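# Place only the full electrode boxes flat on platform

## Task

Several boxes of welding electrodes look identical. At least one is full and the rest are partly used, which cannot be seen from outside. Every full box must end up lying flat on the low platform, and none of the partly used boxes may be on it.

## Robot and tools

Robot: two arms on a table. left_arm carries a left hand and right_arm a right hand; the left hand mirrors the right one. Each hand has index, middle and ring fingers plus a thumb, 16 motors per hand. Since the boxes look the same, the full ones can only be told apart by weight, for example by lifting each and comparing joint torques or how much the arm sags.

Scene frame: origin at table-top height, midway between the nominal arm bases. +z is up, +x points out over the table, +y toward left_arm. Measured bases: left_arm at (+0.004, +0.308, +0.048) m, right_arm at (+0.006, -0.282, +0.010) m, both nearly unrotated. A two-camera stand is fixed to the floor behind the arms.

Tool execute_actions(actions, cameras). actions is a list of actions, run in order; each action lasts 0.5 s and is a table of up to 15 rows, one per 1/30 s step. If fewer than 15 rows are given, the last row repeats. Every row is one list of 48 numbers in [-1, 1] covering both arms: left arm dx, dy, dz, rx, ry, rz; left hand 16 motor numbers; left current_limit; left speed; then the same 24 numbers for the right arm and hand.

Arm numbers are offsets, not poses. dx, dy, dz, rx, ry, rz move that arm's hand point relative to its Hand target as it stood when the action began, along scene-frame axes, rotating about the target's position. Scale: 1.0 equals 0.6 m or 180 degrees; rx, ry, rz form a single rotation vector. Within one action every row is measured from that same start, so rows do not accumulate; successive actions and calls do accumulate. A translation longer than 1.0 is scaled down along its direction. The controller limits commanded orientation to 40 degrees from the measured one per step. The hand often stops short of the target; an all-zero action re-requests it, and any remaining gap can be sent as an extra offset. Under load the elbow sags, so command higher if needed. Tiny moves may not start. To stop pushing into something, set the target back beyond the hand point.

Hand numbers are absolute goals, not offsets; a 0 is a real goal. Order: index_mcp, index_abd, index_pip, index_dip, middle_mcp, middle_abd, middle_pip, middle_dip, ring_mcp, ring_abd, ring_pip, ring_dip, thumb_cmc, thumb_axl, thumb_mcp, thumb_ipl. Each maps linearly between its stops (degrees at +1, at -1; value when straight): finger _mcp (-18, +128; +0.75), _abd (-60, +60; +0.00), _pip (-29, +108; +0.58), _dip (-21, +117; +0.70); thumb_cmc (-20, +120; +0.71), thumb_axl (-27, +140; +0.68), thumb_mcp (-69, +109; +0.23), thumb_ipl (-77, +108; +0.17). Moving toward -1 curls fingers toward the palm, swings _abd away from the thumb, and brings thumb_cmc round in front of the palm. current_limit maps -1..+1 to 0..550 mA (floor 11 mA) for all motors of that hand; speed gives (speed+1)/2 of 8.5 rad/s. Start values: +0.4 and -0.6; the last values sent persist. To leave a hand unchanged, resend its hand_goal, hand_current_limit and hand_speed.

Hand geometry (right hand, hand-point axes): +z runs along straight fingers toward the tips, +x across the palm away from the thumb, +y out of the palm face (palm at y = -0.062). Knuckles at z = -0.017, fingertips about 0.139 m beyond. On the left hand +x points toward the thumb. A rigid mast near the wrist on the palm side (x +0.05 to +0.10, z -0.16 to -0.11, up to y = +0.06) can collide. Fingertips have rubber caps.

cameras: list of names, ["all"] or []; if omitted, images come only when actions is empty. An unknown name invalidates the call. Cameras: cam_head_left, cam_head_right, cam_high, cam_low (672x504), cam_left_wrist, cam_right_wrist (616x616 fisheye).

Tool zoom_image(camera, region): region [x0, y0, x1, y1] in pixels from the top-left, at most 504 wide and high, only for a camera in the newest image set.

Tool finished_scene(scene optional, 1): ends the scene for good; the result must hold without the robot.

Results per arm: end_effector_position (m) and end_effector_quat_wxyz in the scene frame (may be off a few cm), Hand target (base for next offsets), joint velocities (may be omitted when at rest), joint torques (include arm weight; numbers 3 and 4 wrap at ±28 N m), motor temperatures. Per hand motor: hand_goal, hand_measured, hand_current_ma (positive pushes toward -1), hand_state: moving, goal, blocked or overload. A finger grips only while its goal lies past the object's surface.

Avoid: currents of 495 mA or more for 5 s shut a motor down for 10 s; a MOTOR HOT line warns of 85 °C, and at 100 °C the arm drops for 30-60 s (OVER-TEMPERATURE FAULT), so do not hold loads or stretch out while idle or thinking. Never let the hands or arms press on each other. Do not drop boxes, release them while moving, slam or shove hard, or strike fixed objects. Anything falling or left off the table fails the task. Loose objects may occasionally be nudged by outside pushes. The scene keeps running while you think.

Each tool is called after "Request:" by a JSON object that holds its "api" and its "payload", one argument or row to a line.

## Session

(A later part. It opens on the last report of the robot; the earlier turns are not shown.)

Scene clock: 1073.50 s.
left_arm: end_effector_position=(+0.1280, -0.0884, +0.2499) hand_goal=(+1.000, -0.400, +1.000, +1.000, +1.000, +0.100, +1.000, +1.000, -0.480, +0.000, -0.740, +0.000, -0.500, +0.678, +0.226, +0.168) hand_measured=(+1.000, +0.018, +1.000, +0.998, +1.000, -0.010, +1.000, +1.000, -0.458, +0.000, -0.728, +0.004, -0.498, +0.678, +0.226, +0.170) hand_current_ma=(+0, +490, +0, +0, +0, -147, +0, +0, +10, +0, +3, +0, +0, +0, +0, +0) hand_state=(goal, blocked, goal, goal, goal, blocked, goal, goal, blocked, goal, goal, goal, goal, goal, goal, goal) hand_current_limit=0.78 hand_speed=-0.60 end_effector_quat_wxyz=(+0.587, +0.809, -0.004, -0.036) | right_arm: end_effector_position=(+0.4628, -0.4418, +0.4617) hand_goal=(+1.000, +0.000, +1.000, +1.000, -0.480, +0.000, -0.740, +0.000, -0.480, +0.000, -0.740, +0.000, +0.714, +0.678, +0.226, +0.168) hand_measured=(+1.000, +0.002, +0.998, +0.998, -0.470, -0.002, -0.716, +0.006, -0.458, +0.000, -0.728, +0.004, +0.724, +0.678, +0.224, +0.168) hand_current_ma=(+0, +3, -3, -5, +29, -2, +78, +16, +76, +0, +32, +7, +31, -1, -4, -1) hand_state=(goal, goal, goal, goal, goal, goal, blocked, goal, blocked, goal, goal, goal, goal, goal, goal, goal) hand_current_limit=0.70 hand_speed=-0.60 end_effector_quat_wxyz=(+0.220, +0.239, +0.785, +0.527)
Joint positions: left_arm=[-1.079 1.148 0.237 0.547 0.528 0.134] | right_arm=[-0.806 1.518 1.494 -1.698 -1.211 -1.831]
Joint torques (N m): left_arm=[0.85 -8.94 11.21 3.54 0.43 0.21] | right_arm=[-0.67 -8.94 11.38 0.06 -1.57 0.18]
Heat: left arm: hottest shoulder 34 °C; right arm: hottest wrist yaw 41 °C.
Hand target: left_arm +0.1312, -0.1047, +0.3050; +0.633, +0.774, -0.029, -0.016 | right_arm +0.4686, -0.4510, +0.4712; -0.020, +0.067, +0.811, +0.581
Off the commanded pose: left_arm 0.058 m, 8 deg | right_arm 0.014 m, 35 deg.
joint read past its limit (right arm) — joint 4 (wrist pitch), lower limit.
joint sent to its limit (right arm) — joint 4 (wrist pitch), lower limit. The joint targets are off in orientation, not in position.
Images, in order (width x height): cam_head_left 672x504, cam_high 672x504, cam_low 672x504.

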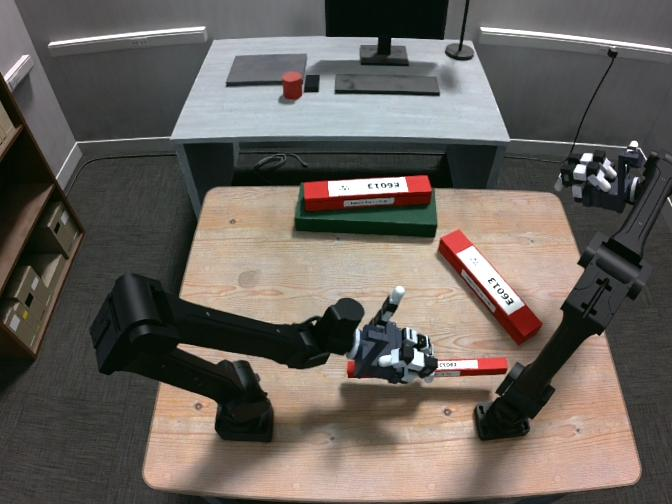

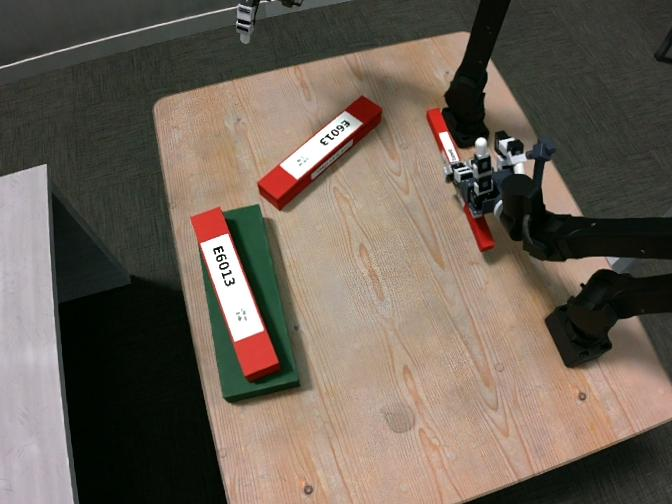

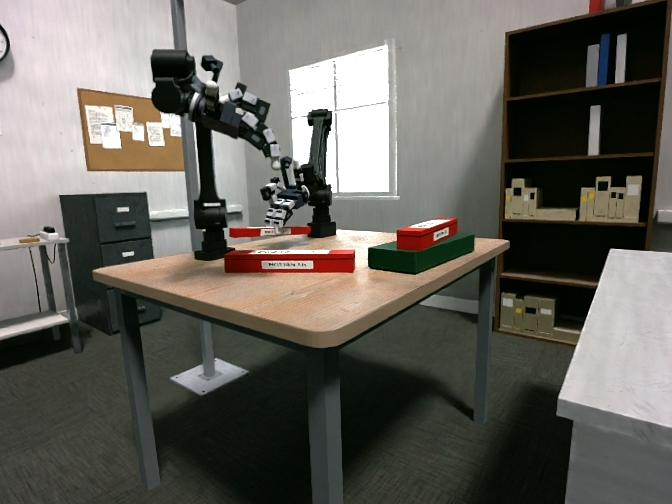

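Request:
{"api": "execute_actions", "payload": {
  "actions": [
    [[0.03,0.02,0.005,0,0,0,1,-0.4,1,1,1,0.1,1,1,-0.48,0,-0.74,0,-0.5,0.678,0.226,0.168,0.78,-0.6,0,0,0,0,0,0,1,0,1,1,-0.48,0,-0.74,0,-0.48,0,-0.74,0,0.714,0.678,0.226,0.168,0.7,-0.6]],
    [[0.06,0.045,0,0,0,0,1,-0.4,1,1,1,0.1,1,1,-0.48,0,-0.74,0,-0.5,0.678,0.226,0.168,0.78,-0.6,0,0,0,0,0,0,1,0,1,1,-0.48,0,-0.74,0,-0.48,0,-0.74,0,0.714,0.678,0.226,0.168,0.7,-0.6]]
  ]
}}

Request:
{"api": "execute_actions", "payload": {
  "actions": [
    [[0.065,0.05,0,0,0,0,1,-0.4,1,1,1,0.1,1,1,-0.48,0,-0.74,0,-0.5,0.678,0.226,0.168,0.78,-0.6,0,0,0,0,0,0,1,0,1,1,-0.48,0,-0.74,0,-0.48,0,-0.74,0,0.714,0.678,0.226,0.168,0.7,-0.6]],
    [[0.065,0.05,0,0,0,0,1,-0.4,1,1,1,0.1,1,1,-0.48,0,-0.74,0,-0.5,0.678,0.226,0.168,0.78,-0.6,0,0,0,0,0,0,1,0,1,1,-0.48,0,-0.74,0,-0.48,0,-0.74,0,0.714,0.678,0.226,0.168,0.7,-0.6]]
  ],
  "cameras": ["cam_head_left","cam_high","cam_low"]
}}

Scene clock: 1080.03 s.
left_arm: end_effector_position=(+0.1734, -0.0523, +0.2515) hand_goal=(+1.000, -0.400, +1.000, +1.000, +1.000, +0.100, +1.000, +1.000, -0.480, +0.000, -0.740, +0.000, -0.500, +0.678, +0.226, +0.168) hand_measured=(+1.000, +0.006, +1.000, +0.998, +1.000, -0.020, +1.000, +1.000, -0.458, +0.000, -0.728, +0.004, -0.498, +0.678, +0.226, +0.170) hand_current_ma=(+0, +490, +0, +0, +0, -172, +0, +0, +10, +0, +3, +0, +0, +0, +0, +0) hand_state=(goal, blocked, goal, goal, goal, blocked, goal, goal, blocked, goal, goal, goal, goal, goal, goal, goal) hand_current_limit=0.78 hand_speed=-0.60 end_effector_quat_wxyz=(+0.593, +0.804, +0.010, -0.056) | right_arm: end_effector_position=(+0.4628, -0.4418, +0.4617) hand_goal=(+1.000, +0.000, +1.000, +1.000, -0.480, +0.000, -0.740, +0.000, -0.480, +0.000, -0.740, +0.000, +0.714, +0.678, +0.226, +0.168) hand_measured=(+1.000, +0.002, +0.998, +0.998, -0.470, -0.002, -0.716, +0.006, -0.458, +0.000, -0.728, +0.004, +0.724, +0.678, +0.224, +0.168) hand_current_ma=(+0, +3, -3, -5, +29, -2, +78, +16, +76, +0, +32, +7, +31, -1, -4, -1) hand_state=(goal, goal, goal, goal, goal, goal, blocked, goal, blocked, goal, goal, goal, goal, goal, goal, goal) hand_current_limit=0.70 hand_speed=-0.60 end_effector_quat_wxyz=(+0.220, +0.239, +0.785, +0.527)
Joint positions: left_arm=[-0.831 1.121 0.237 0.463 0.777 0.199] | right_arm=[-0.806 1.518 1.494 -1.698 -1.211 -1.831]
Joint torques (N m): left_arm=[2.26 -8.53 11.89 3.15 0.7 0.46] | right_arm=[-0.67 -9 11.4 0.06 -1.57 0.18]
Heat: left arm: hottest shoulder 34 °C; right arm: hottest wrist yaw 41 °C.
Hand target: left_arm +0.1852, -0.0657, +0.3080; +0.633, +0.774, -0.028, -0.016 | right_arm +0.4686, -0.4510, +0.4712; -0.020, +0.067, +0.811, +0.581
Off the commanded pose: left_arm 0.059 m, 9 deg | right_arm 0.014 m, 35 deg.
joint read past its limit (right arm) — joint 4 (wrist pitch), lower limit.
joint sent to its limit (right arm) — joint 4 (wrist pitch), lower limit. The joint targets are off in orientation, not in position.

Scene clock: 1081.60 s.
left_arm: end_effector_position=(+0.2485, +0.0032, +0.2718) hand_goal=(+1.000, -0.400, +1.000, +1.000, +1.000, +0.100, +1.000, +1.000, -0.480, +0.000, -0.740, +0.000, -0.500, +0.678, +0.226, +0.168) hand_measured=(+1.000, +0.006, +1.000, +1.000, +1.000, -0.020, +1.000, +1.000, -0.458, +0.000, -0.728, +0.004, -0.498, +0.678, +0.226, +0.170) hand_current_ma=(+0, +489, +0, +0, +0, -175, +0, +0, +10, +0, +3, +0, +0, +0, +0, +0) hand_state=(goal, blocked, goal, goal, goal, blocked, goal, goal, blocked, goal, goal, goal, goal, goal, goal, goal) hand_current_limit=0.78 hand_speed=-0.60 end_effector_quat_wxyz=(+0.616, +0.787, +0.009, -0.047) | right_arm: end_effector_position=(+0.4628, -0.4418, +0.4617) hand_goal=(+1.000, +0.000, +1.000, +1.000, -0.480, +0.000, -0.740, +0.000, -0.480, +0.000, -0.740, +0.000, +0.714, +0.678, +0.226, +0.168) hand_measured=(+1.000, +0.002, +0.998, +0.998, -0.470, -0.002, -0.716, +0.006, -0.458, +0.000, -0.728, +0.004, +0.724, +0.678, +0.224, +0.168) hand_current_ma=(+0, +3, -3, -5, +29, -2, +78, +16, +76, +0, +32, +7, +31, -1, -4, -1) hand_state=(goal, goal, goal, goal, goal, goal, blocked, goal, blocked, goal, goal, goal, goal, goal, goal, goal) hand_current_limit=0.70 hand_speed=-0.60 end_effector_quat_wxyz=(+0.220, +0.239, +0.785, +0.527)
Joint positions: left_arm=[-0.469 1.162 0.334 0.269 1.107 0.422] | right_arm=[-0.806 1.518 1.494 -1.698 -1.211 -1.831]
Joint torques (N m): left_arm=[1.96 -6.3 11.74 2.45 1.18 0.46] | right_arm=[-0.67 -8.88 11.38 0.06 -1.57 0.18]
Heat: left arm: hottest shoulder 34 °C; right arm: hottest wrist yaw 41 °C.
Hand target: left_arm +0.2631, -0.0057, +0.3080; +0.633, +0.774, -0.028, -0.016 | right_arm +0.4686, -0.4510, +0.4712; -0.020, +0.067, +0.811, +0.581
Off the commanded pose: left_arm 0.040 m, 6 deg | right_arm 0.014 m, 35 deg.
joint read past its limit (right arm) — joint 4 (wrist pitch), lower limit.
joint sent to its limit (right arm) — joint 4 (wrist pitch), lower limit. The joint targets are off in orientation, not in position.
Images, in order (width x height): cam_head_left 672x504, cam_high 672x504, cam_low 672x504.

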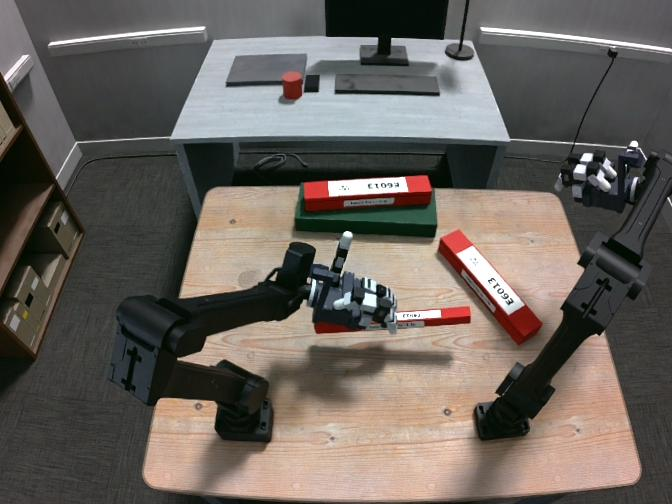

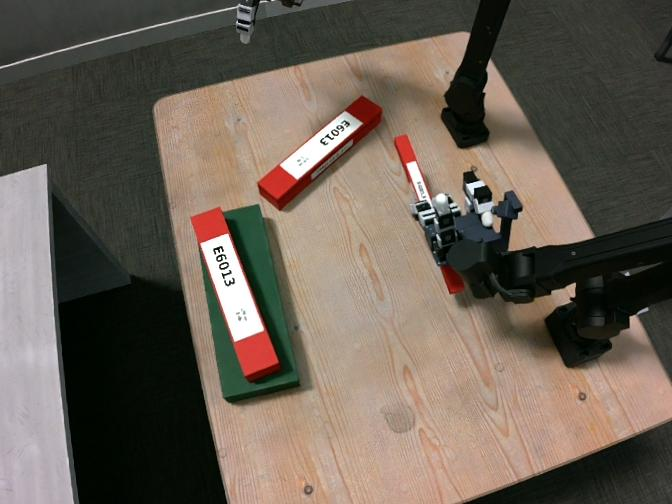

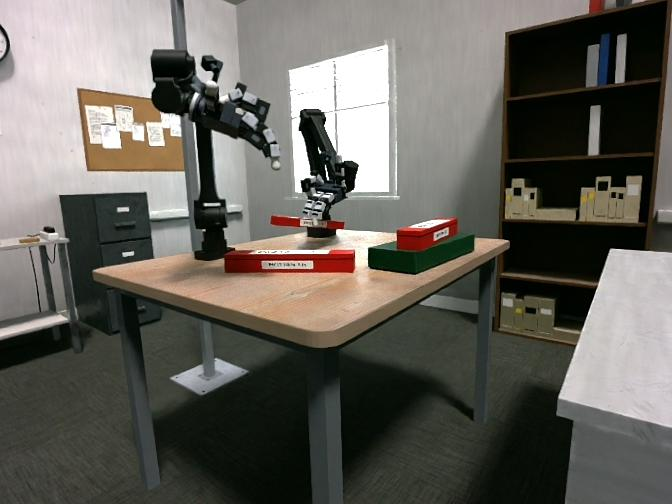

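Request:
{"api": "execute_actions", "payload": {
  "actions": [
    [[0.055,0.051,0,0,0,0,1,-0.4,1,1,1,0.1,1,1,-0.48,0,-0.74,0,-0.5,0.678,0.226,0.168,0.78,-0.6,0,0,0,0,0,0,1,0,1,1,-0.48,0,-0.74,0,-0.48,0,-0.74,0,0.714,0.678,0.226,0.168,0.7,-0.6]],
    [[0.055,0.051,0,0,0,0,1,-0.4,1,1,1,0.1,1,1,-0.48,0,-0.74,0,-0.5,0.678,0.226,0.168,0.78,-0.6,0,0,0,0,0,0,1,0,1,1,-0.48,0,-0.74,0,-0.48,0,-0.74,0,0.714,0.678,0.226,0.168,0.7,-0.6]],
    [[0.055,0.051,0,0,0,0,1,-0.4,1,1,1,0.1,1,1,-0.48,0,-0.74,0,-0.5,0.678,0.226,0.168,0.78,-0.6,0,0,0,0,0,0,1,0,1,1,-0.48,0,-0.74,0,-0.48,0,-0.74,0,0.714,0.678,0.226,0.168,0.7,-0.6]],
    [[0.055,0.051,0,0,0,0,1,-0.4,1,1,1,0.1,1,1,-0.48,0,-0.74,0,-0.5,0.678,0.226,0.168,0.78,-0.6,0,0,0,0,0,0,1,0,1,1,-0.48,0,-0.74,0,-0.48,0,-0.74,0,0.714,0.678,0.226,0.168,0.7,-0.6]]
  ],
  "cameras": ["cam_head_left","cam_low"]
}}

Request:
{"api": "execute_actions", "payload": {
  "actions": [
    [[0,0,0.03,0,0,0,1,-0.4,1,1,1,0.1,1,1,-0.48,0,-0.74,0,-0.5,0.678,0.226,0.168,0.78,-0.6,0,0,0,0,0,0,1,0,1,1,-0.48,0,-0.74,0,-0.48,0,-0.74,0,0.714,0.678,0.226,0.168,0.7,-0.6]],
    [[0,0,0.03,0,0,0,1,-0.4,1,1,1,0.1,1,1,-0.48,0,-0.74,0,-0.5,0.678,0.226,0.168,0.78,-0.6,0,0,0,0,0,0,1,0,1,1,-0.48,0,-0.74,0,-0.48,0,-0.74,0,0.714,0.678,0.226,0.168,0.7,-0.6]]
  ]
}}

Request:
{"api": "execute_actions", "payload": {
  "actions": [
    [[0,0,-0.03,0,0,0,1,-0.4,1,1,1,0.1,1,1,-0.48,0,-0.74,0,-0.5,0.678,0.226,0.168,0.78,-0.6,0,0,0,0,0,0,1,0,1,1,-0.48,0,-0.74,0,-0.48,0,-0.74,0,0.714,0.678,0.226,0.168,0.7,-0.6]],
    [[0,0,-0.03,0,0,0,1,-0.4,1,1,1,0.1,1,1,-0.48,0,-0.74,0,-0.5,0.678,0.226,0.168,0.78,-0.6,0,0,0,0,0,0,1,0,1,1,-0.48,0,-0.74,0,-0.48,0,-0.74,0,0.714,0.678,0.226,0.168,0.7,-0.6]]
  ]
}}

Scene clock: 1086.03 s.
left_arm: end_effector_position=(+0.3794, +0.1156, +0.2811) hand_goal=(+1.000, -0.400, +1.000, +1.000, +1.000, +0.100, +1.000, +1.000, -0.480, +0.000, -0.740, +0.000, -0.500, +0.678, +0.226, +0.168) hand_measured=(+1.000, +0.006, +1.000, +1.000, +1.000, -0.020, +1.000, +1.000, -0.458, +0.000, -0.728, +0.004, -0.498, +0.678, +0.226, +0.170) hand_current_ma=(+0, +490, +0, +0, +0, -175, +0, +0, +10, +0, +3, +0, +0, +0, +0, +0) hand_state=(goal, blocked, goal, goal, goal, blocked, goal, goal, blocked, goal, goal, goal, goal, goal, goal, goal) hand_current_limit=0.78 hand_speed=-0.60 end_effector_quat_wxyz=(+0.635, +0.772, +0.027, -0.019) | right_arm: end_effector_position=(+0.4628, -0.4418, +0.4617) hand_goal=(+1.000, +0.000, +1.000, +1.000, -0.480, +0.000, -0.740, +0.000, -0.480, +0.000, -0.740, +0.000, +0.714, +0.678, +0.226, +0.168) hand_measured=(+1.000, +0.002, +0.998, +0.998, -0.470, -0.002, -0.716, +0.006, -0.458, +0.000, -0.728, +0.004, +0.724, +0.678, +0.224, +0.168) hand_current_ma=(+0, +3, -3, -5, +29, -2, +78, +16, +76, +0, +32, +7, +31, -1, -4, -1) hand_state=(goal, goal, goal, goal, goal, goal, blocked, goal, blocked, goal, goal, goal, goal, goal, goal, goal) hand_current_limit=0.70 hand_speed=-0.60 end_effector_quat_wxyz=(+0.220, +0.239, +0.785, +0.527)
Joint positions: left_arm=[-0.019 1.478 0.743 -0.716 1.376 1.385] | right_arm=[-0.806 1.518 1.494 -1.698 -1.211 -1.831]
Joint torques (N m): left_arm=[1.9 -10.58 10.77 0.39 2.14 0.46] | right_arm=[-0.62 -8.94 11.4 0.06 -1.57 0.17]
Heat: left arm: hottest wrist yaw 35 °C; right arm: hottest wrist yaw 40 °C.
Hand target: left_arm +0.3952, +0.1168, +0.3080; +0.633, +0.774, -0.028, -0.016 | right_arm +0.4686, -0.4510, +0.4712; -0.020, +0.067, +0.811, +0.581
Off the commanded pose: left_arm 0.031 m, 6 deg | right_arm 0.014 m, 35 deg.
joint read past its limit (right arm) — joint 4 (wrist pitch), lower limit.
joint sent to its limit (right arm) — joint 4 (wrist pitch), lower limit. The joint targets are off in orientation, not in position.
Images, in order (width x height): cam_head_left 672x504, cam_low 672x504.

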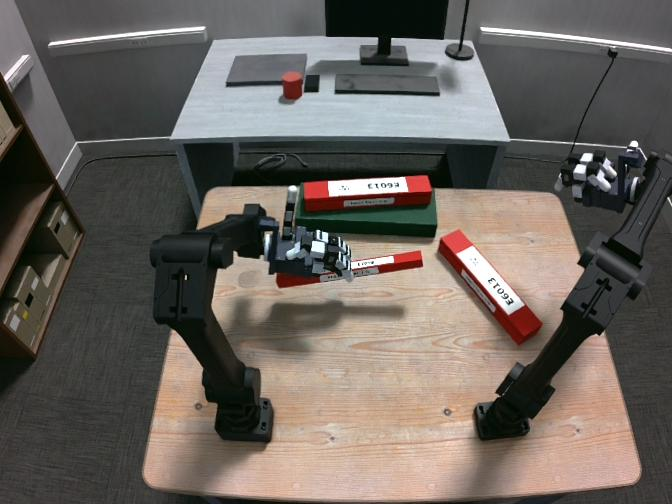

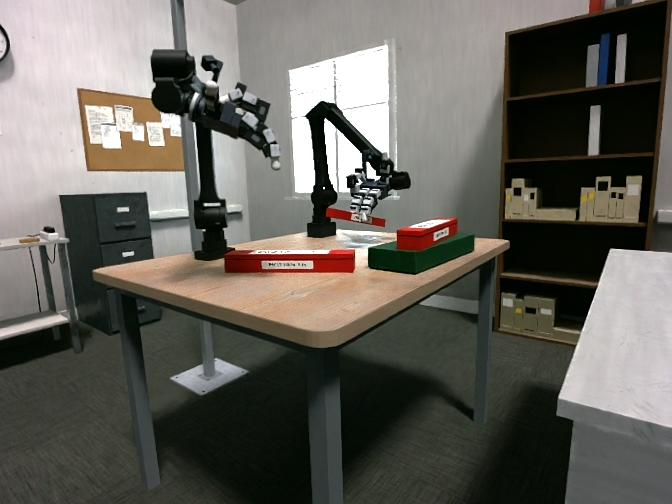

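Scene clock: 1087.70 s.
left_arm: end_effector_position=(+0.3786, +0.1124, +0.3176) hand_goal=(+1.000, -0.400, +1.000, +1.000, +1.000, +0.100, +1.000, +1.000, -0.480, +0.000, -0.740, +0.000, -0.500, +0.678, +0.226, +0.168) hand_measured=(+1.000, +0.006, +1.000, +1.000, +1.000, -0.020, +1.000, +1.000, -0.458, +0.000, -0.728, +0.004, -0.498, +0.678, +0.226, +0.170) hand_current_ma=(+0, +489, +0, +0, +0, -175, +0, +0, +10, +0, +3, +0, +0, +0, +0, +0) hand_state=(goal, blocked, goal, goal, goal, blocked, goal, goal, blocked, goal, goal, goal, goal, goal, goal, goal) hand_current_limit=0.78 hand_speed=-0.60 end_effector_quat_wxyz=(+0.623, +0.781, -0.005, -0.045) | right_arm: end_effector_position=(+0.4628, -0.4418, +0.4617) hand_goal=(+1.000, +0.000, +1.000, +1.000, -0.480, +0.000, -0.740, +0.000, -0.480, +0.000, -0.740, +0.000, +0.714, +0.678, +0.226, +0.168) hand_measured=(+1.000, +0.002, +0.998, +0.998, -0.470, -0.002, -0.716, +0.006, -0.458, +0.000, -0.728, +0.004, +0.724, +0.678, +0.224, +0.168) hand_current_ma=(+0, +3, -3, -5, +29, -2, +78, +16, +76, +0, +32, +7, +31, -1, -4, -1) hand_state=(goal, goal, goal, goal, goal, goal, blocked, goal, blocked, goal, goal, goal, goal, goal, goal, goal) hand_current_limit=0.70 hand_speed=-0.60 end_effector_quat_wxyz=(+0.220, +0.239, +0.785, +0.527)
Joint positions: left_arm=[-0.018 1.507 0.907 -1.236 1.342 1.777] | right_arm=[-0.806 1.518 1.494 -1.698 -1.211 -1.831]
Joint torques (N m): left_arm=[2.67 -11.28 11 -0.51 2.08 0.47] | right_arm=[-0.67 -8.94 11.4 0.05 -1.57 0.18]
Heat: left arm: hottest wrist yaw 35 °C; right arm: hottest wrist yaw 40 °C.
Hand target: left_arm +0.3951, +0.1167, +0.3441; +0.633, +0.774, -0.029, -0.015 | right_arm +0.4686, -0.4510, +0.4712; -0.020, +0.067, +0.811, +0.581
Off the commanded pose: left_arm 0.031 m, 4 deg | right_arm 0.014 m, 35 deg.
joint read past its limit (right arm) — joint 4 (wrist pitch), lower limit.
joint sent to its limit (right arm) — joint 4 (wrist pitch), lower limit. The joint targets are off in orientation, not in position.

Scene clock: 1088.90 s.
left_arm: end_effector_position=(+0.3854, +0.1124, +0.2910) hand_goal=(+1.000, -0.400, +1.000, +1.000, +1.000, +0.100, +1.000, +1.000, -0.480, +0.000, -0.740, +0.000, -0.500, +0.678, +0.226, +0.168) hand_measured=(+1.000, +0.006, +1.000, +1.000, +1.000, -0.020, +1.000, +1.000, -0.458, +0.000, -0.728, +0.004, -0.498, +0.678, +0.226, +0.170) hand_current_ma=(+0, +490, +0, +0, +0, -175, +0, +0, +10, +0, +3, +0, +0, +0, +0, +0) hand_state=(goal, blocked, goal, goal, goal, blocked, goal, goal, blocked, goal, goal, goal, goal, goal, goal, goal) hand_current_limit=0.78 hand_speed=-0.60 end_effector_quat_wxyz=(+0.623, +0.781, -0.011, -0.044) | right_arm: end_effector_position=(+0.4628, -0.4418, +0.4617) hand_goal=(+1.000, +0.000, +1.000, +1.000, -0.480, +0.000, -0.740, +0.000, -0.480, +0.000, -0.740, +0.000, +0.714, +0.678, +0.226, +0.168) hand_measured=(+1.000, +0.002, +0.998, +0.998, -0.470, -0.002, -0.716, +0.006, -0.458, +0.000, -0.728, +0.004, +0.724, +0.678, +0.224, +0.168) hand_current_ma=(+0, +3, -3, -5, +29, -2, +78, +16, +76, +0, +32, +7, +31, -1, -4, -1) hand_state=(goal, goal, goal, goal, goal, goal, blocked, goal, blocked, goal, goal, goal, goal, goal, goal, goal) hand_current_limit=0.70 hand_speed=-0.60 end_effector_quat_wxyz=(+0.220, +0.239, +0.785, +0.527)
Joint positions: left_arm=[-0.017 1.582 0.907 -1.196 1.339 1.822] | right_arm=[-0.806 1.518 1.494 -1.698 -1.211 -1.831]
Joint torques (N m): left_arm=[2.61 -12.22 8.32 0.18 2.1 0.48] | right_arm=[-0.67 -8.88 11.38 0.06 -1.56 0.18]
Heat: left arm: hottest wrist yaw 35 °C; right arm: hottest wrist yaw 40 °C.
Hand target: left_arm +0.3952, +0.1168, +0.3081; +0.633, +0.774, -0.028, -0.015 | right_arm +0.4686, -0.4510, +0.4712; -0.020, +0.067, +0.811, +0.581
Off the commanded pose: left_arm 0.020 m, 4 deg | right_arm 0.014 m, 35 deg.
joint read past its limit (right arm) — joint 4 (wrist pitch), lower limit.
joint sent to its limit (right arm) — joint 4 (wrist pitch), lower limit. The joint targets are off in orientation, not in position.

Request:
{"api": "execute_actions", "payload": {
  "actions": [
    [[0,0,0.035,0,0,0,1,-0.4,1,1,1,0.1,1,1,-0.48,0,-0.74,0,-0.5,0.678,0.226,0.168,0.78,-0.6,0,0,0,0,0,0,1,0,1,1,-0.48,0,-0.74,0,-0.48,0,-0.74,0,0.714,0.678,0.226,0.168,0.7,-0.6]],
    [[0,0,0.035,0,0,0,1,-0.4,1,1,1,0.1,1,1,-0.48,0,-0.74,0,-0.5,0.678,0.226,0.168,0.78,-0.6,0,0,0,0,0,0,1,0,1,1,-0.48,0,-0.74,0,-0.48,0,-0.74,0,0.714,0.678,0.226,0.168,0.7,-0.6]],
    [[0,0,0.035,0,0,0,1,-0.4,1,1,1,0.1,1,1,-0.48,0,-0.74,0,-0.5,0.678,0.226,0.168,0.78,-0.6,0,0,0,0,0,0,1,0,1,1,-0.48,0,-0.74,0,-0.48,0,-0.74,0,0.714,0.678,0.226,0.168,0.7,-0.6]]
  ]
}}

Request:
{"api": "execute_actions", "payload": {
  "actions": [
    [[0,0,0.035,0,0,0,1,-0.4,1,1,1,0.1,1,1,-0.48,0,-0.74,0,-0.5,0.678,0.226,0.168,0.78,-0.6,0,0,0,0,0,0,1,0,1,1,-0.48,0,-0.74,0,-0.48,0,-0.74,0,0.714,0.678,0.226,0.168,0.7,-0.6]],
    [[0,0,0.035,0,0,0,1,-0.4,1,1,1,0.1,1,1,-0.48,0,-0.74,0,-0.5,0.678,0.226,0.168,0.78,-0.6,0,0,0,0,0,0,1,0,1,1,-0.48,0,-0.74,0,-0.48,0,-0.74,0,0.714,0.678,0.226,0.168,0.7,-0.6]],
    [[0,0,0.035,0,0,0,1,-0.4,1,1,1,0.1,1,1,-0.48,0,-0.74,0,-0.5,0.678,0.226,0.168,0.78,-0.6,0,0,0,0,0,0,1,0,1,1,-0.48,0,-0.74,0,-0.48,0,-0.74,0,0.714,0.678,0.226,0.168,0.7,-0.6]]
  ]
}}

Request:
{"api": "execute_actions", "payload": {
  "actions": [
    [[0,0,-0.035,0,0,0,1,-0.4,1,1,1,0.1,1,1,-0.48,0,-0.74,0,-0.5,0.678,0.226,0.168,0.78,-0.6,0,0,0,0,0,0,1,0,1,1,-0.48,0,-0.74,0,-0.48,0,-0.74,0,0.714,0.678,0.226,0.168,0.7,-0.6]],
    [[0,0,-0.035,0,0,0,1,-0.4,1,1,1,0.1,1,1,-0.48,0,-0.74,0,-0.5,0.678,0.226,0.168,0.78,-0.6,0,0,0,0,0,0,1,0,1,1,-0.48,0,-0.74,0,-0.48,0,-0.74,0,0.714,0.678,0.226,0.168,0.7,-0.6]],
    [[0,0,-0.035,0,0,0,1,-0.4,1,1,1,0.1,1,1,-0.48,0,-0.74,0,-0.5,0.678,0.226,0.168,0.78,-0.6,0,0,0,0,0,0,1,0,1,1,-0.48,0,-0.74,0,-0.48,0,-0.74,0,0.714,0.678,0.226,0.168,0.7,-0.6]]
  ]
}}

Request:
{"api": "execute_actions", "payload": {
  "actions": [
    [[0,0,-0.035,0,0,0,1,-0.4,1,1,1,0.1,1,1,-0.48,0,-0.74,0,-0.5,0.678,0.226,0.168,0.78,-0.6,0,0,0,0,0,0,1,0,1,1,-0.48,0,-0.74,0,-0.48,0,-0.74,0,0.714,0.678,0.226,0.168,0.7,-0.6]],
    [[0,0,-0.035,0,0,0,1,-0.4,1,1,1,0.1,1,1,-0.48,0,-0.74,0,-0.5,0.678,0.226,0.168,0.78,-0.6,0,0,0,0,0,0,1,0,1,1,-0.48,0,-0.74,0,-0.48,0,-0.74,0,0.714,0.678,0.226,0.168,0.7,-0.6]],
    [[0,0,-0.035,0,0,0,1,-0.4,1,1,1,0.1,1,1,-0.48,0,-0.74,0,-0.5,0.678,0.226,0.168,0.78,-0.6,0,0,0,0,0,0,1,0,1,1,-0.48,0,-0.74,0,-0.48,0,-0.74,0,0.714,0.678,0.226,0.168,0.7,-0.6]]
  ],
  "cameras": ["cam_head_left","cam_low"]
}}

Request:
{"api": "zoom_image", "payload": {
  "camera": "cam_low",
  "region": [300, 150, 480, 280]
}}

Scene clock: 1094.17 s.
left_arm: end_effector_position=(+0.3852, +0.1124, +0.3313) hand_goal=(+1.000, -0.400, +1.000, +1.000, +1.000, +0.100, +1.000, +1.000, -0.480, +0.000, -0.740, +0.000, -0.500, +0.678, +0.226, +0.168) hand_measured=(+1.000, +0.006, +1.000, +1.000, +1.000, -0.020, +1.000, +1.000, -0.458, +0.000, -0.728, +0.004, -0.498, +0.678, +0.226, +0.170) hand_current_ma=(+0, +489, +0, +0, +0, -175, +0, +0, +10, +0, +3, +0, +0, +0, +0, +0) hand_state=(goal, blocked, goal, goal, goal, blocked, goal, goal, blocked, goal, goal, goal, goal, goal, goal, goal) hand_current_limit=0.78 hand_speed=-0.60 end_effector_quat_wxyz=(+0.623, +0.780, +0.000, -0.060) | right_arm: end_effector_position=(+0.4628, -0.4418, +0.4617) hand_goal=(+1.000, +0.000, +1.000, +1.000, -0.480, +0.000, -0.740, +0.000, -0.480, +0.000, -0.740, +0.000, +0.714, +0.678, +0.226, +0.168) hand_measured=(+1.000, +0.002, +0.998, +0.998, -0.470, -0.002, -0.716, +0.006, -0.458, +0.000, -0.728, +0.004, +0.724, +0.678, +0.224, +0.168) hand_current_ma=(+0, +3, -3, -5, +29, -2, +78, +16, +76, +0, +32, +7, +31, -1, -4, -1) hand_state=(goal, goal, goal, goal, goal, goal, blocked, goal, blocked, goal, goal, goal, goal, goal, goal, goal) hand_current_limit=0.70 hand_speed=-0.60 end_effector_quat_wxyz=(+0.220, +0.239, +0.785, +0.527)
Joint positions: left_arm=[-0.017 1.518 0.959 -1.355 1.339 1.827] | right_arm=[-0.806 1.518 1.494 -1.698 -1.211 -1.831]
Joint torques (N m): left_arm=[2.61 -14.33 10.92 -0.68 2.09 0.46] | right_arm=[-0.67 -8.94 11.38 0.06 -1.57 0.17]
Heat: left arm: hottest wrist yaw 36 °C; right arm: hottest wrist yaw 40 °C.
Hand target: left_arm +0.3952, +0.1168, +0.3710; +0.633, +0.774, -0.028, -0.016 | right_arm +0.4686, -0.4510, +0.4712; -0.020, +0.067, +0.811, +0.581
Off the commanded pose: left_arm 0.041 m, 6 deg | right_arm 0.014 m, 35 deg.
joint read past its limit (right arm) — joint 4 (wrist pitch), lower limit.
joint sent to its limit (right arm) — joint 4 (wrist pitch), lower limit. The joint targets are off in orientation, not in position.

Scene clock: 1095.97 s.
left_arm: end_effector_position=(+0.3897, +0.1123, +0.3900) hand_goal=(+1.000, -0.400, +1.000, +1.000, +1.000, +0.100, +1.000, +1.000, -0.480, +0.000, -0.740, +0.000, -0.500, +0.678, +0.226, +0.168) hand_measured=(+1.000, +0.006, +1.000, +1.000, +1.000, -0.020, +1.000, +1.000, -0.458, +0.000, -0.728, +0.004, -0.498, +0.678, +0.226, +0.170) hand_current_ma=(+0, +489, +0, +0, +0, -175, +0, +0, +10, +0, +3, +0, +0, +0, +0, +0) hand_state=(goal, blocked, goal, goal, goal, blocked, goal, goal, blocked, goal, goal, goal, goal, goal, goal, goal) hand_current_limit=0.78 hand_speed=-0.60 end_effector_quat_wxyz=(+0.623, +0.780, +0.002, -0.062) | right_arm: end_effector_position=(+0.4628, -0.4418, +0.4617) hand_goal=(+1.000, +0.000, +1.000, +1.000, -0.480, +0.000, -0.740, +0.000, -0.480, +0.000, -0.740, +0.000, +0.714, +0.678, +0.226, +0.168) hand_measured=(+1.000, +0.002, +0.998, +0.998, -0.470, -0.002, -0.716, +0.006, -0.458, +0.000, -0.728, +0.004, +0.724, +0.678, +0.224, +0.168) hand_current_ma=(+0, +3, -3, -5, +29, -2, +78, +16, +76, +0, +32, +7, +31, -1, -4, -1) hand_state=(goal, goal, goal, goal, goal, goal, blocked, goal, blocked, goal, goal, goal, goal, goal, goal, goal) hand_current_limit=0.70 hand_speed=-0.60 end_effector_quat_wxyz=(+0.220, +0.239, +0.785, +0.527)
Joint positions: left_arm=[-0.017 1.455 1.062 -1.528 1.339 1.827] | right_arm=[-0.806 1.518 1.494 -1.698 -1.211 -1.831]
Joint torques (N m): left_arm=[2.61 -14.04 11.93 -0.73 2.08 0.47] | right_arm=[-0.62 -9 11.4 0.08 -1.57 0.18]
Heat: left arm: hottest wrist yaw 37 °C; right arm: hottest wrist yaw 40 °C.
Hand target: left_arm +0.3952, +0.1168, +0.4339; +0.633, +0.774, -0.028, -0.016 | right_arm +0.4686, -0.4510, +0.4712; -0.020, +0.067, +0.811, +0.581
Off the commanded pose: left_arm 0.045 m, 7 deg | right_arm 0.014 m, 35 deg.
joint read past its limit (right arm) — joint 4 (wrist pitch), lower limit.
joint sent to its limit (right arm) — joint 4 (wrist pitch), lower limit. The joint targets are off in orientation, not in position.

Scene clock: 1097.70 s.
left_arm: end_effector_position=(+0.3919, +0.1123, +0.3570) hand_goal=(+1.000, -0.400, +1.000, +1.000, +1.000, +0.100, +1.000, +1.000, -0.480, +0.000, -0.740, +0.000, -0.500, +0.678, +0.226, +0.168) hand_measured=(+1.000, +0.006, +1.000, +1.000, +1.000, -0.020, +1.000, +1.000, -0.458, +0.000, -0.728, +0.004, -0.498, +0.678, +0.226, +0.170) hand_current_ma=(+0, +490, +0, +0, +0, -175, +0, +0, +10, +0, +3, +0, +0, +0, +0, +0) hand_state=(goal, blocked, goal, goal, goal, blocked, goal, goal, blocked, goal, goal, goal, goal, goal, goal, goal) hand_current_limit=0.78 hand_speed=-0.60 end_effector_quat_wxyz=(+0.623, +0.781, -0.019, -0.037) | right_arm: end_effector_position=(+0.4628, -0.4418, +0.4617) hand_goal=(+1.000, +0.000, +1.000, +1.000, -0.480, +0.000, -0.740, +0.000, -0.480, +0.000, -0.740, +0.000, +0.714, +0.678, +0.226, +0.168) hand_measured=(+1.000, +0.002, +0.998, +0.998, -0.470, -0.002, -0.716, +0.006, -0.458, +0.000, -0.728, +0.004, +0.724, +0.678, +0.224, +0.168) hand_current_ma=(+0, +3, -3, -5, +29, -2, +78, +16, +76, +0, +32, +7, +31, -1, -4, -1) hand_state=(goal, goal, goal, goal, goal, goal, blocked, goal, blocked, goal, goal, goal, goal, goal, goal, goal) hand_current_limit=0.70 hand_speed=-0.60 end_effector_quat_wxyz=(+0.220, +0.239, +0.785, +0.527)
Joint positions: left_arm=[-0.017 1.496 1.013 -1.378 1.338 1.833] | right_arm=[-0.806 1.518 1.494 -1.698 -1.211 -1.831]
Joint torques (N m): left_arm=[2.49 -12.34 7.82 0.17 2.15 0.39] | right_arm=[-0.62 -8.94 11.38 0.06 -1.57 0.18]
Heat: left arm: hottest wrist yaw 37 °C; right arm: hottest wrist yaw 40 °C.
Hand target: left_arm +0.3953, +0.1168, +0.3711; +0.633, +0.774, -0.028, -0.015 | right_arm +0.4686, -0.4510, +0.4712; -0.020, +0.067, +0.811, +0.581
Off the commanded pose: left_arm 0.015 m, 3 deg | right_arm 0.014 m, 35 deg.
joint read past its limit (right arm) — joint 4 (wrist pitch), lower limit.
joint sent to its limit (right arm) — joint 4 (wrist pitch), lower limit. The joint targets are off in orientation, not in position.

Scene clock: 1099.43 s.
left_arm: end_effector_position=(+0.3907, +0.1123, +0.2956) hand_goal=(+1.000, -0.400, +1.000, +1.000, +1.000, +0.100, +1.000, +1.000, -0.480, +0.000, -0.740, +0.000, -0.500, +0.678, +0.226, +0.168) hand_measured=(+1.000, +0.006, +1.000, +1.000, +1.000, -0.020, +1.000, +1.000, -0.458, +0.000, -0.728, +0.004, -0.498, +0.678, +0.226, +0.170) hand_current_ma=(+0, +490, +0, +0, +0, -175, +0, +0, +10, +0, +3, +0, +0, +0, +0, +0) hand_state=(goal, blocked, goal, goal, goal, blocked, goal, goal, blocked, goal, goal, goal, goal, goal, goal, goal) hand_current_limit=0.78 hand_speed=-0.60 end_effector_quat_wxyz=(+0.623, +0.781, -0.020, -0.036) | right_arm: end_effector_position=(+0.4628, -0.4418, +0.4617) hand_goal=(+1.000, +0.000, +1.000, +1.000, -0.480, +0.000, -0.740, +0.000, -0.480, +0.000, -0.740, +0.000, +0.714, +0.678, +0.226, +0.168) hand_measured=(+1.000, +0.002, +0.998, +0.998, -0.470, -0.002, -0.716, +0.006, -0.458, +0.000, -0.728, +0.004, +0.724, +0.678, +0.224, +0.168) hand_current_ma=(+0, +3, -3, -5, +29, -2, +78, +16, +76, +0, +32, +7, +31, -1, -4, -1) hand_state=(goal, goal, goal, goal, goal, goal, blocked, goal, blocked, goal, goal, goal, goal, goal, goal, goal) hand_current_limit=0.70 hand_speed=-0.60 end_effector_quat_wxyz=(+0.220, +0.239, +0.785, +0.527)
Joint positions: left_arm=[-0.017 1.588 0.929 -1.201 1.338 1.834] | right_arm=[-0.806 1.518 1.494 -1.698 -1.211 -1.831]
Joint torques (N m): left_arm=[2.61 -12.63 6.93 0.18 2.15 0.37] | right_arm=[-0.62 -8.94 11.38 0.06 -1.57 0.18]
Heat: left arm: hottest wrist yaw 37 °C; right arm: hottest wrist yaw 40 °C.
Hand target: left_arm +0.3952, +0.1168, +0.3080; +0.633, +0.774, -0.028, -0.016 | right_arm +0.4686, -0.4510, +0.4712; -0.020, +0.067, +0.811, +0.581
Off the commanded pose: left_arm 0.014 m, 3 deg | right_arm 0.014 m, 35 deg.
joint read past its limit (right arm) — joint 4 (wrist pitch), lower limit.
joint sent to its limit (right arm) — joint 4 (wrist pitch), lower limit. The joint targets are off in orientation, not in position.
Images, in order (width x height): cam_head_left 672x504, cam_low 672x504.

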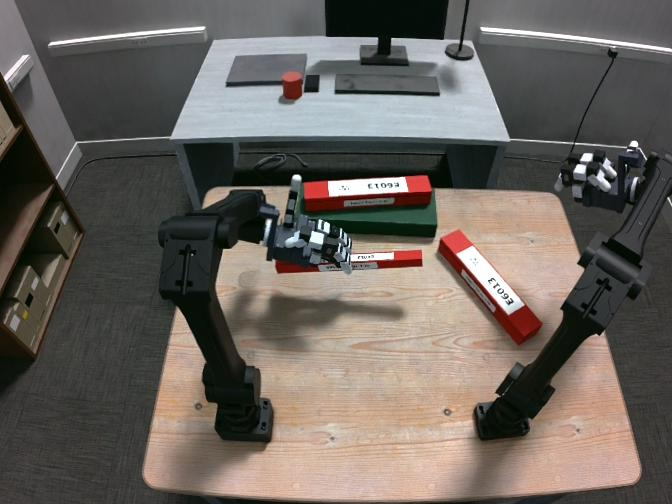

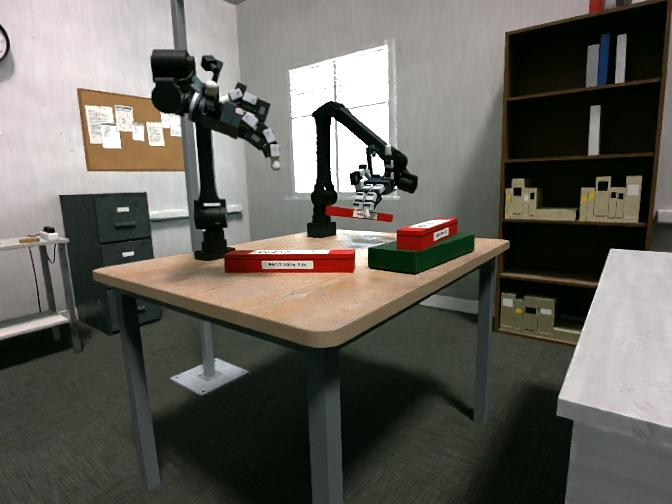

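Scaled by 2.800.

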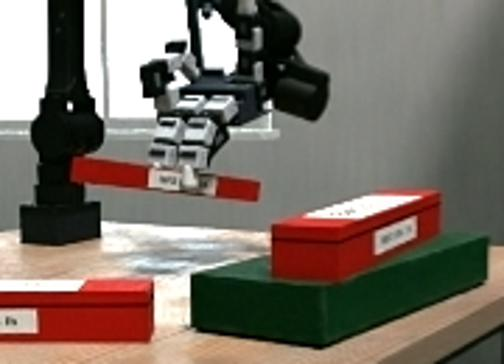

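Request:
{"api": "execute_actions", "payload": {
  "actions": [
    [[0,0,-0.05,0.01,0,0,1,-0.4,1,1,1,0.1,1,1,-0.48,0,-0.74,0,-0.5,0.678,0.226,0.168,0.78,-0.6,0,0,0,0,0,0,1,0,1,1,-0.48,0,-0.74,0,-0.48,0,-0.74,0,0.714,0.678,0.226,0.168,0.7,-0.6]],
    [[0,0,-0.05,0.01,0,0,1,-0.4,1,1,1,0.1,1,1,-0.48,0,-0.74,0,-0.5,0.678,0.226,0.168,0.78,-0.6,0,0,0,0,0,0,1,0,1,1,-0.48,0,-0.74,0,-0.48,0,-0.74,0,0.714,0.678,0.226,0.168,0.7,-0.6]],
    [[0,0,-0.04,0,0,0,1,-0.4,1,1,1,0.1,1,1,-0.48,0,-0.74,0,-0.5,0.678,0.226,0.168,0.78,-0.6,0,0,0,0,0,0,1,0,1,1,-0.48,0,-0.74,0,-0.48,0,-0.74,0,0.714,0.678,0.226,0.168,0.7,-0.6]]
  ],
  "cameras": ["cam_head_left","cam_low"]
}}

Request:
{"api": "zoom_image", "payload": {
  "camera": "cam_low",
  "region": [300, 150, 480, 280]
}}

Scene clock: 1102.23 s.
left_arm: end_effector_position=(+0.3883, +0.1124, +0.2131) hand_goal=(+1.000, -0.400, +1.000, +1.000, +1.000, +0.100, +1.000, +1.000, -0.480, +0.000, -0.740, +0.000, -0.500, +0.678, +0.226, +0.168) hand_measured=(+1.000, +0.006, +1.000, +1.000, +1.000, -0.020, +1.000, +1.000, -0.458, +0.000, -0.728, +0.004, -0.498, +0.678, +0.226, +0.170) hand_current_ma=(+0, +490, +0, +0, +0, -175, +0, +0, +10, +0, +3, +0, +0, +0, +0, +0) hand_state=(goal, blocked, goal, goal, goal, blocked, goal, goal, blocked, goal, goal, goal, goal, goal, goal, goal) hand_current_limit=0.78 hand_speed=-0.60 end_effector_quat_wxyz=(+0.599, +0.800, -0.027, -0.032) | right_arm: end_effector_position=(+0.4628, -0.4418, +0.4617) hand_goal=(+1.000, +0.000, +1.000, +1.000, -0.480, +0.000, -0.740, +0.000, -0.480, +0.000, -0.740, +0.000, +0.714, +0.678, +0.226, +0.168) hand_measured=(+1.000, +0.002, +0.998, +0.998, -0.470, -0.002, -0.716, +0.006, -0.458, +0.000, -0.728, +0.004, +0.724, +0.678, +0.224, +0.168) hand_current_ma=(+0, +3, -3, -5, +29, -2, +78, +16, +76, +0, +32, +7, +31, -1, -4, -1) hand_state=(goal, goal, goal, goal, goal, goal, blocked, goal, blocked, goal, goal, goal, goal, goal, goal, goal) hand_current_limit=0.70 hand_speed=-0.60 end_effector_quat_wxyz=(+0.220, +0.239, +0.785, +0.527)
Joint positions: left_arm=[-0.011 1.726 0.862 -0.964 1.276 1.819] | right_arm=[-0.806 1.518 1.494 -1.698 -1.211 -1.831]
Joint torques (N m): left_arm=[2.61 -13.33 5.74 0.25 2.15 0.21] | right_arm=[-0.62 -8.94 11.4 0.06 -1.57 0.18]
Heat: left arm: hottest wrist yaw 37 °C; right arm: hottest wrist yaw 40 °C.
Hand target: left_arm +0.3951, +0.1167, +0.2241; +0.608, +0.793, -0.028, -0.016 | right_arm +0.4686, -0.4510, +0.4712; -0.020, +0.067, +0.811, +0.581
Off the commanded pose: left_arm 0.014 m, 2 deg | right_arm 0.014 m, 35 deg.
joint read past its limit (right arm) — joint 4 (wrist pitch), lower limit.
joint sent to its limit (right arm) — joint 4 (wrist pitch), lower limit. The joint targets are off in orientation, not in position.
Images, in order (width x height): cam_head_left 672x504, cam_low 672x504.

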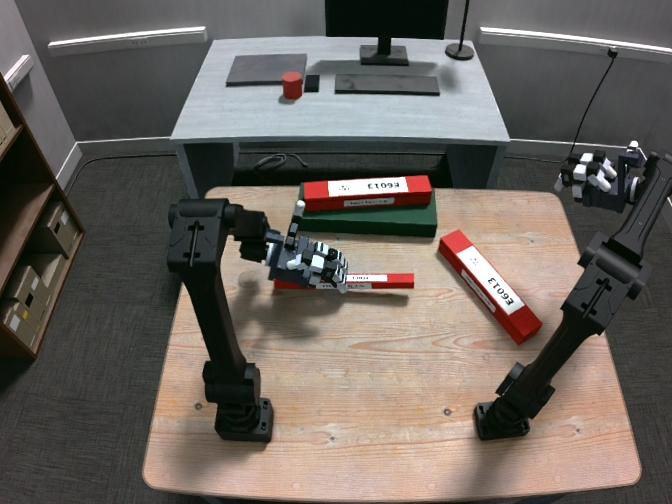

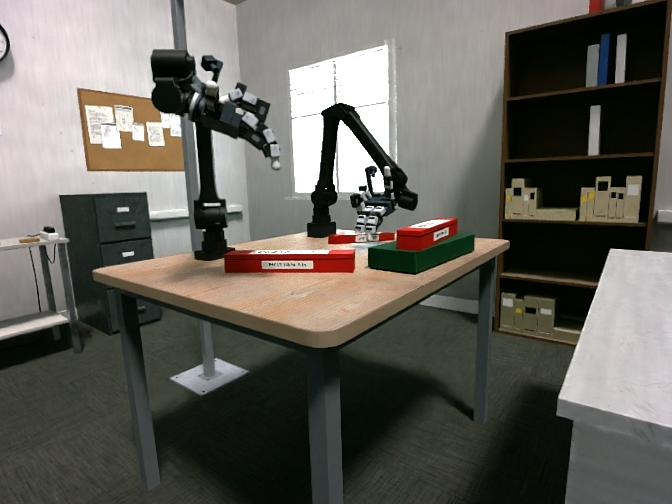

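Scaled by 2.800.

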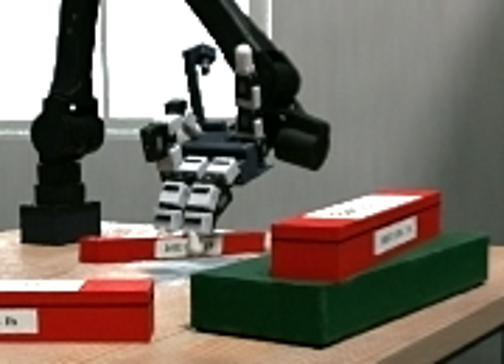

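Request:
{"api": "execute_actions", "payload": {
  "actions": [
    [[0,0,-0.02,0,0,0,1,-0.4,1,1,1,0.1,1,1,-0.48,0,-0.74,0,-0.5,0.678,0.226,0.168,0.78,-0.6,0,0,0,0,0,0,1,0,1,1,-0.48,0,-0.74,0,-0.48,0,-0.74,0,0.714,0.678,0.226,0.168,0.7,-0.6]],
    [[0,0,-0.018,0,0,0,1,-0.4,1,1,1,0.1,1,1,-0.48,0,-0.74,0,-0.5,0.678,0.226,0.168,0.78,-0.6,0,0,0,0,0,0,1,0,1,1,-0.48,0,-0.74,0,-0.48,0,-0.74,0,0.714,0.678,0.226,0.168,0.7,-0.6]]
  ],
  "cameras": ["cam_head_left","cam_low"]
}}

Request:
{"api": "zoom_image", "payload": {
  "camera": "cam_low",
  "region": [300, 180, 440, 280]
}}

Scene clock: 1104.00 s.
left_arm: end_effector_position=(+0.3890, +0.1124, +0.1933) hand_goal=(+1.000, -0.400, +1.000, +1.000, +1.000, +0.100, +1.000, +1.000, -0.480, +0.000, -0.740, +0.000, -0.500, +0.678, +0.226, +0.168) hand_measured=(+1.000, +0.006, +1.000, +1.000, +1.000, -0.020, +1.000, +1.000, -0.458, +0.000, -0.728, +0.004, -0.498, +0.678, +0.226, +0.170) hand_current_ma=(+0, +489, +0, +0, +0, -175, +0, +0, +10, +0, +3, +0, +0, +0, +0, +0) hand_state=(goal, blocked, goal, goal, goal, blocked, goal, goal, blocked, goal, goal, goal, goal, goal, goal, goal) hand_current_limit=0.78 hand_speed=-0.60 end_effector_quat_wxyz=(+0.599, +0.800, -0.029, -0.029) | right_arm: end_effector_position=(+0.4628, -0.4418, +0.4617) hand_goal=(+1.000, +0.000, +1.000, +1.000, -0.480, +0.000, -0.740, +0.000, -0.480, +0.000, -0.740, +0.000, +0.714, +0.678, +0.226, +0.168) hand_measured=(+1.000, +0.002, +0.998, +0.998, -0.470, -0.002, -0.716, +0.006, -0.458, +0.000, -0.728, +0.004, +0.724, +0.678, +0.224, +0.168) hand_current_ma=(+0, +3, -3, -5, +29, -2, +78, +16, +76, +0, +32, +7, +31, -1, -4, -1) hand_state=(goal, goal, goal, goal, goal, goal, blocked, goal, blocked, goal, goal, goal, goal, goal, goal, goal) hand_current_limit=0.70 hand_speed=-0.60 end_effector_quat_wxyz=(+0.220, +0.239, +0.785, +0.527)
Joint positions: left_arm=[-0.011 1.772 0.853 -0.899 1.276 1.817] | right_arm=[-0.806 1.518 1.494 -1.698 -1.211 -1.831]
Joint torques (N m): left_arm=[2.55 -13.22 5.19 0.32 2.15 0.2] | right_arm=[-0.62 -9 11.38 0.06 -1.57 0.17]
Heat: left arm: hottest wrist yaw 38 °C; right arm: hottest wrist yaw 40 °C.
Hand target: left_arm +0.3951, +0.1167, +0.2013; +0.608, +0.793, -0.028, -0.016 | right_arm +0.4686, -0.4510, +0.4712; -0.020, +0.067, +0.811, +0.581
Off the commanded pose: left_arm 0.011 m, 2 deg | right_arm 0.014 m, 35 deg.
joint read past its limit (right arm) — joint 4 (wrist pitch), lower limit.
joint sent to its limit (right arm) — joint 4 (wrist pitch), lower limit. The joint targets are off in orientation, not in position.
Images, in order (width x height): cam_head_left 672x504, cam_low 672x504.

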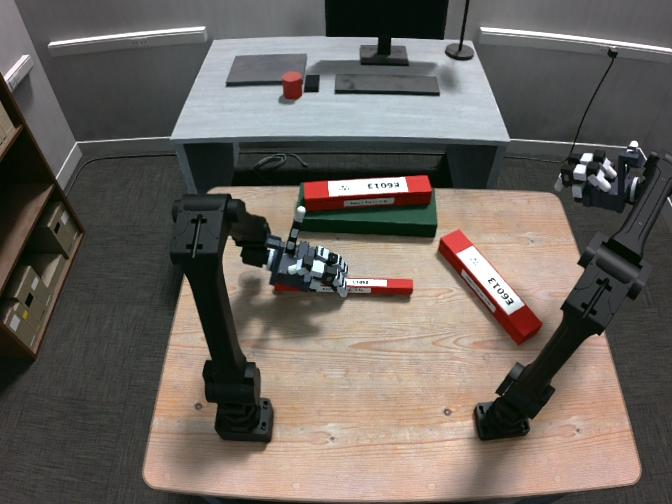

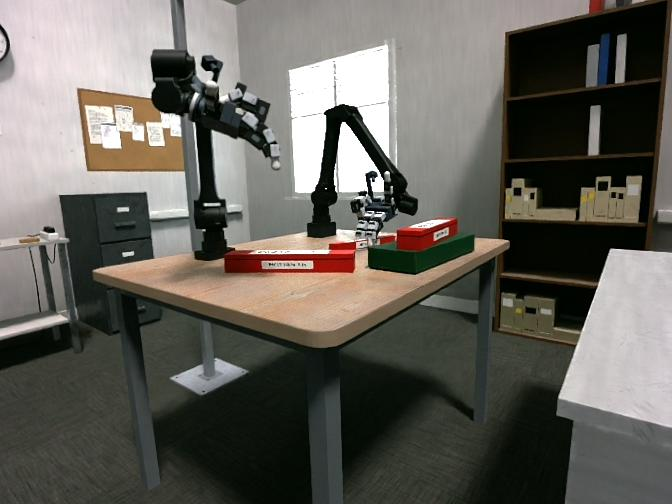

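Scaled by 3.600.

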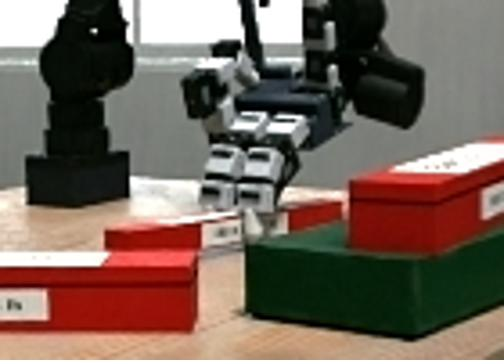

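Request:
{"api": "execute_actions", "payload": {
  "actions": [
    [[0,0,-0.012,0,0,0,1,-0.4,1,1,1,0.1,1,1,-0.48,0,-0.74,0,-0.5,0.678,0.226,0.168,0.78,-0.6,0,0,0,0,0,0,1,0,1,1,-0.48,0,-0.74,0,-0.48,0,-0.74,0,0.714,0.678,0.226,0.168,0.7,-0.6]],
    [[0,0,-0.008,0,0,0,1,-0.4,1,1,1,0.1,1,1,-0.48,0,-0.74,0,-0.5,0.678,0.226,0.168,0.78,-0.6,0,0,0,0,0,0,1,0,1,1,-0.48,0,-0.74,0,-0.48,0,-0.74,0,0.714,0.678,0.226,0.168,0.7,-0.6]]
  ]
}}

Scene clock: 1105.60 s.
left_arm: end_effector_position=(+0.3907, +0.1124, +0.1854) hand_goal=(+1.000, -0.400, +1.000, +1.000, +1.000, +0.100, +1.000, +1.000, -0.480, +0.000, -0.740, +0.000, -0.500, +0.678, +0.226, +0.168) hand_measured=(+1.000, +0.006, +1.000, +1.000, +1.000, -0.020, +1.000, +1.000, -0.458, +0.000, -0.728, +0.004, -0.498, +0.678, +0.226, +0.170) hand_current_ma=(+0, +489, +0, +0, +0, -175, +0, +0, +10, +0, +3, +0, +0, +0, +0, +0) hand_state=(goal, blocked, goal, goal, goal, blocked, goal, goal, blocked, goal, goal, goal, goal, goal, goal, goal) hand_current_limit=0.78 hand_speed=-0.60 end_effector_quat_wxyz=(+0.599, +0.799, -0.032, -0.024) | right_arm: end_effector_position=(+0.4628, -0.4418, +0.4617) hand_goal=(+1.000, +0.000, +1.000, +1.000, -0.480, +0.000, -0.740, +0.000, -0.480, +0.000, -0.740, +0.000, +0.714, +0.678, +0.226, +0.168) hand_measured=(+1.000, +0.002, +0.998, +0.998, -0.470, -0.002, -0.716, +0.006, -0.458, +0.000, -0.728, +0.004, +0.724, +0.678, +0.224, +0.168) hand_current_ma=(+0, +3, -3, -5, +29, -2, +78, +16, +76, +0, +32, +7, +31, -1, -4, -1) hand_state=(goal, goal, goal, goal, goal, goal, blocked, goal, blocked, goal, goal, goal, goal, goal, goal, goal) hand_current_limit=0.70 hand_speed=-0.60 end_effector_quat_wxyz=(+0.220, +0.239, +0.785, +0.527)
Joint positions: left_arm=[-0.011 1.794 0.853 -0.866 1.278 1.817] | right_arm=[-0.806 1.518 1.494 -1.698 -1.211 -1.831]
Joint torques (N m): left_arm=[2.55 -12.92 4.7 0.34 2.04 0.2] | right_arm=[-0.62 -9 11.4 0.08 -1.57 0.17]
Heat: left arm: hottest wrist yaw 38 °C; right arm: hottest wrist yaw 40 °C.
Hand target: left_arm +0.3951, +0.1167, +0.1892; +0.608, +0.793, -0.028, -0.017 | right_arm +0.4686, -0.4510, +0.4712; -0.020, +0.067, +0.811, +0.581
Off the commanded pose: left_arm 0.007 m, 2 deg | right_arm 0.014 m, 35 deg.
joint read past its limit (right arm) — joint 4 (wrist pitch), lower limit.
joint sent to its limit (right arm) — joint 4 (wrist pitch), lower limit. The joint targets are off in orientation, not in position.


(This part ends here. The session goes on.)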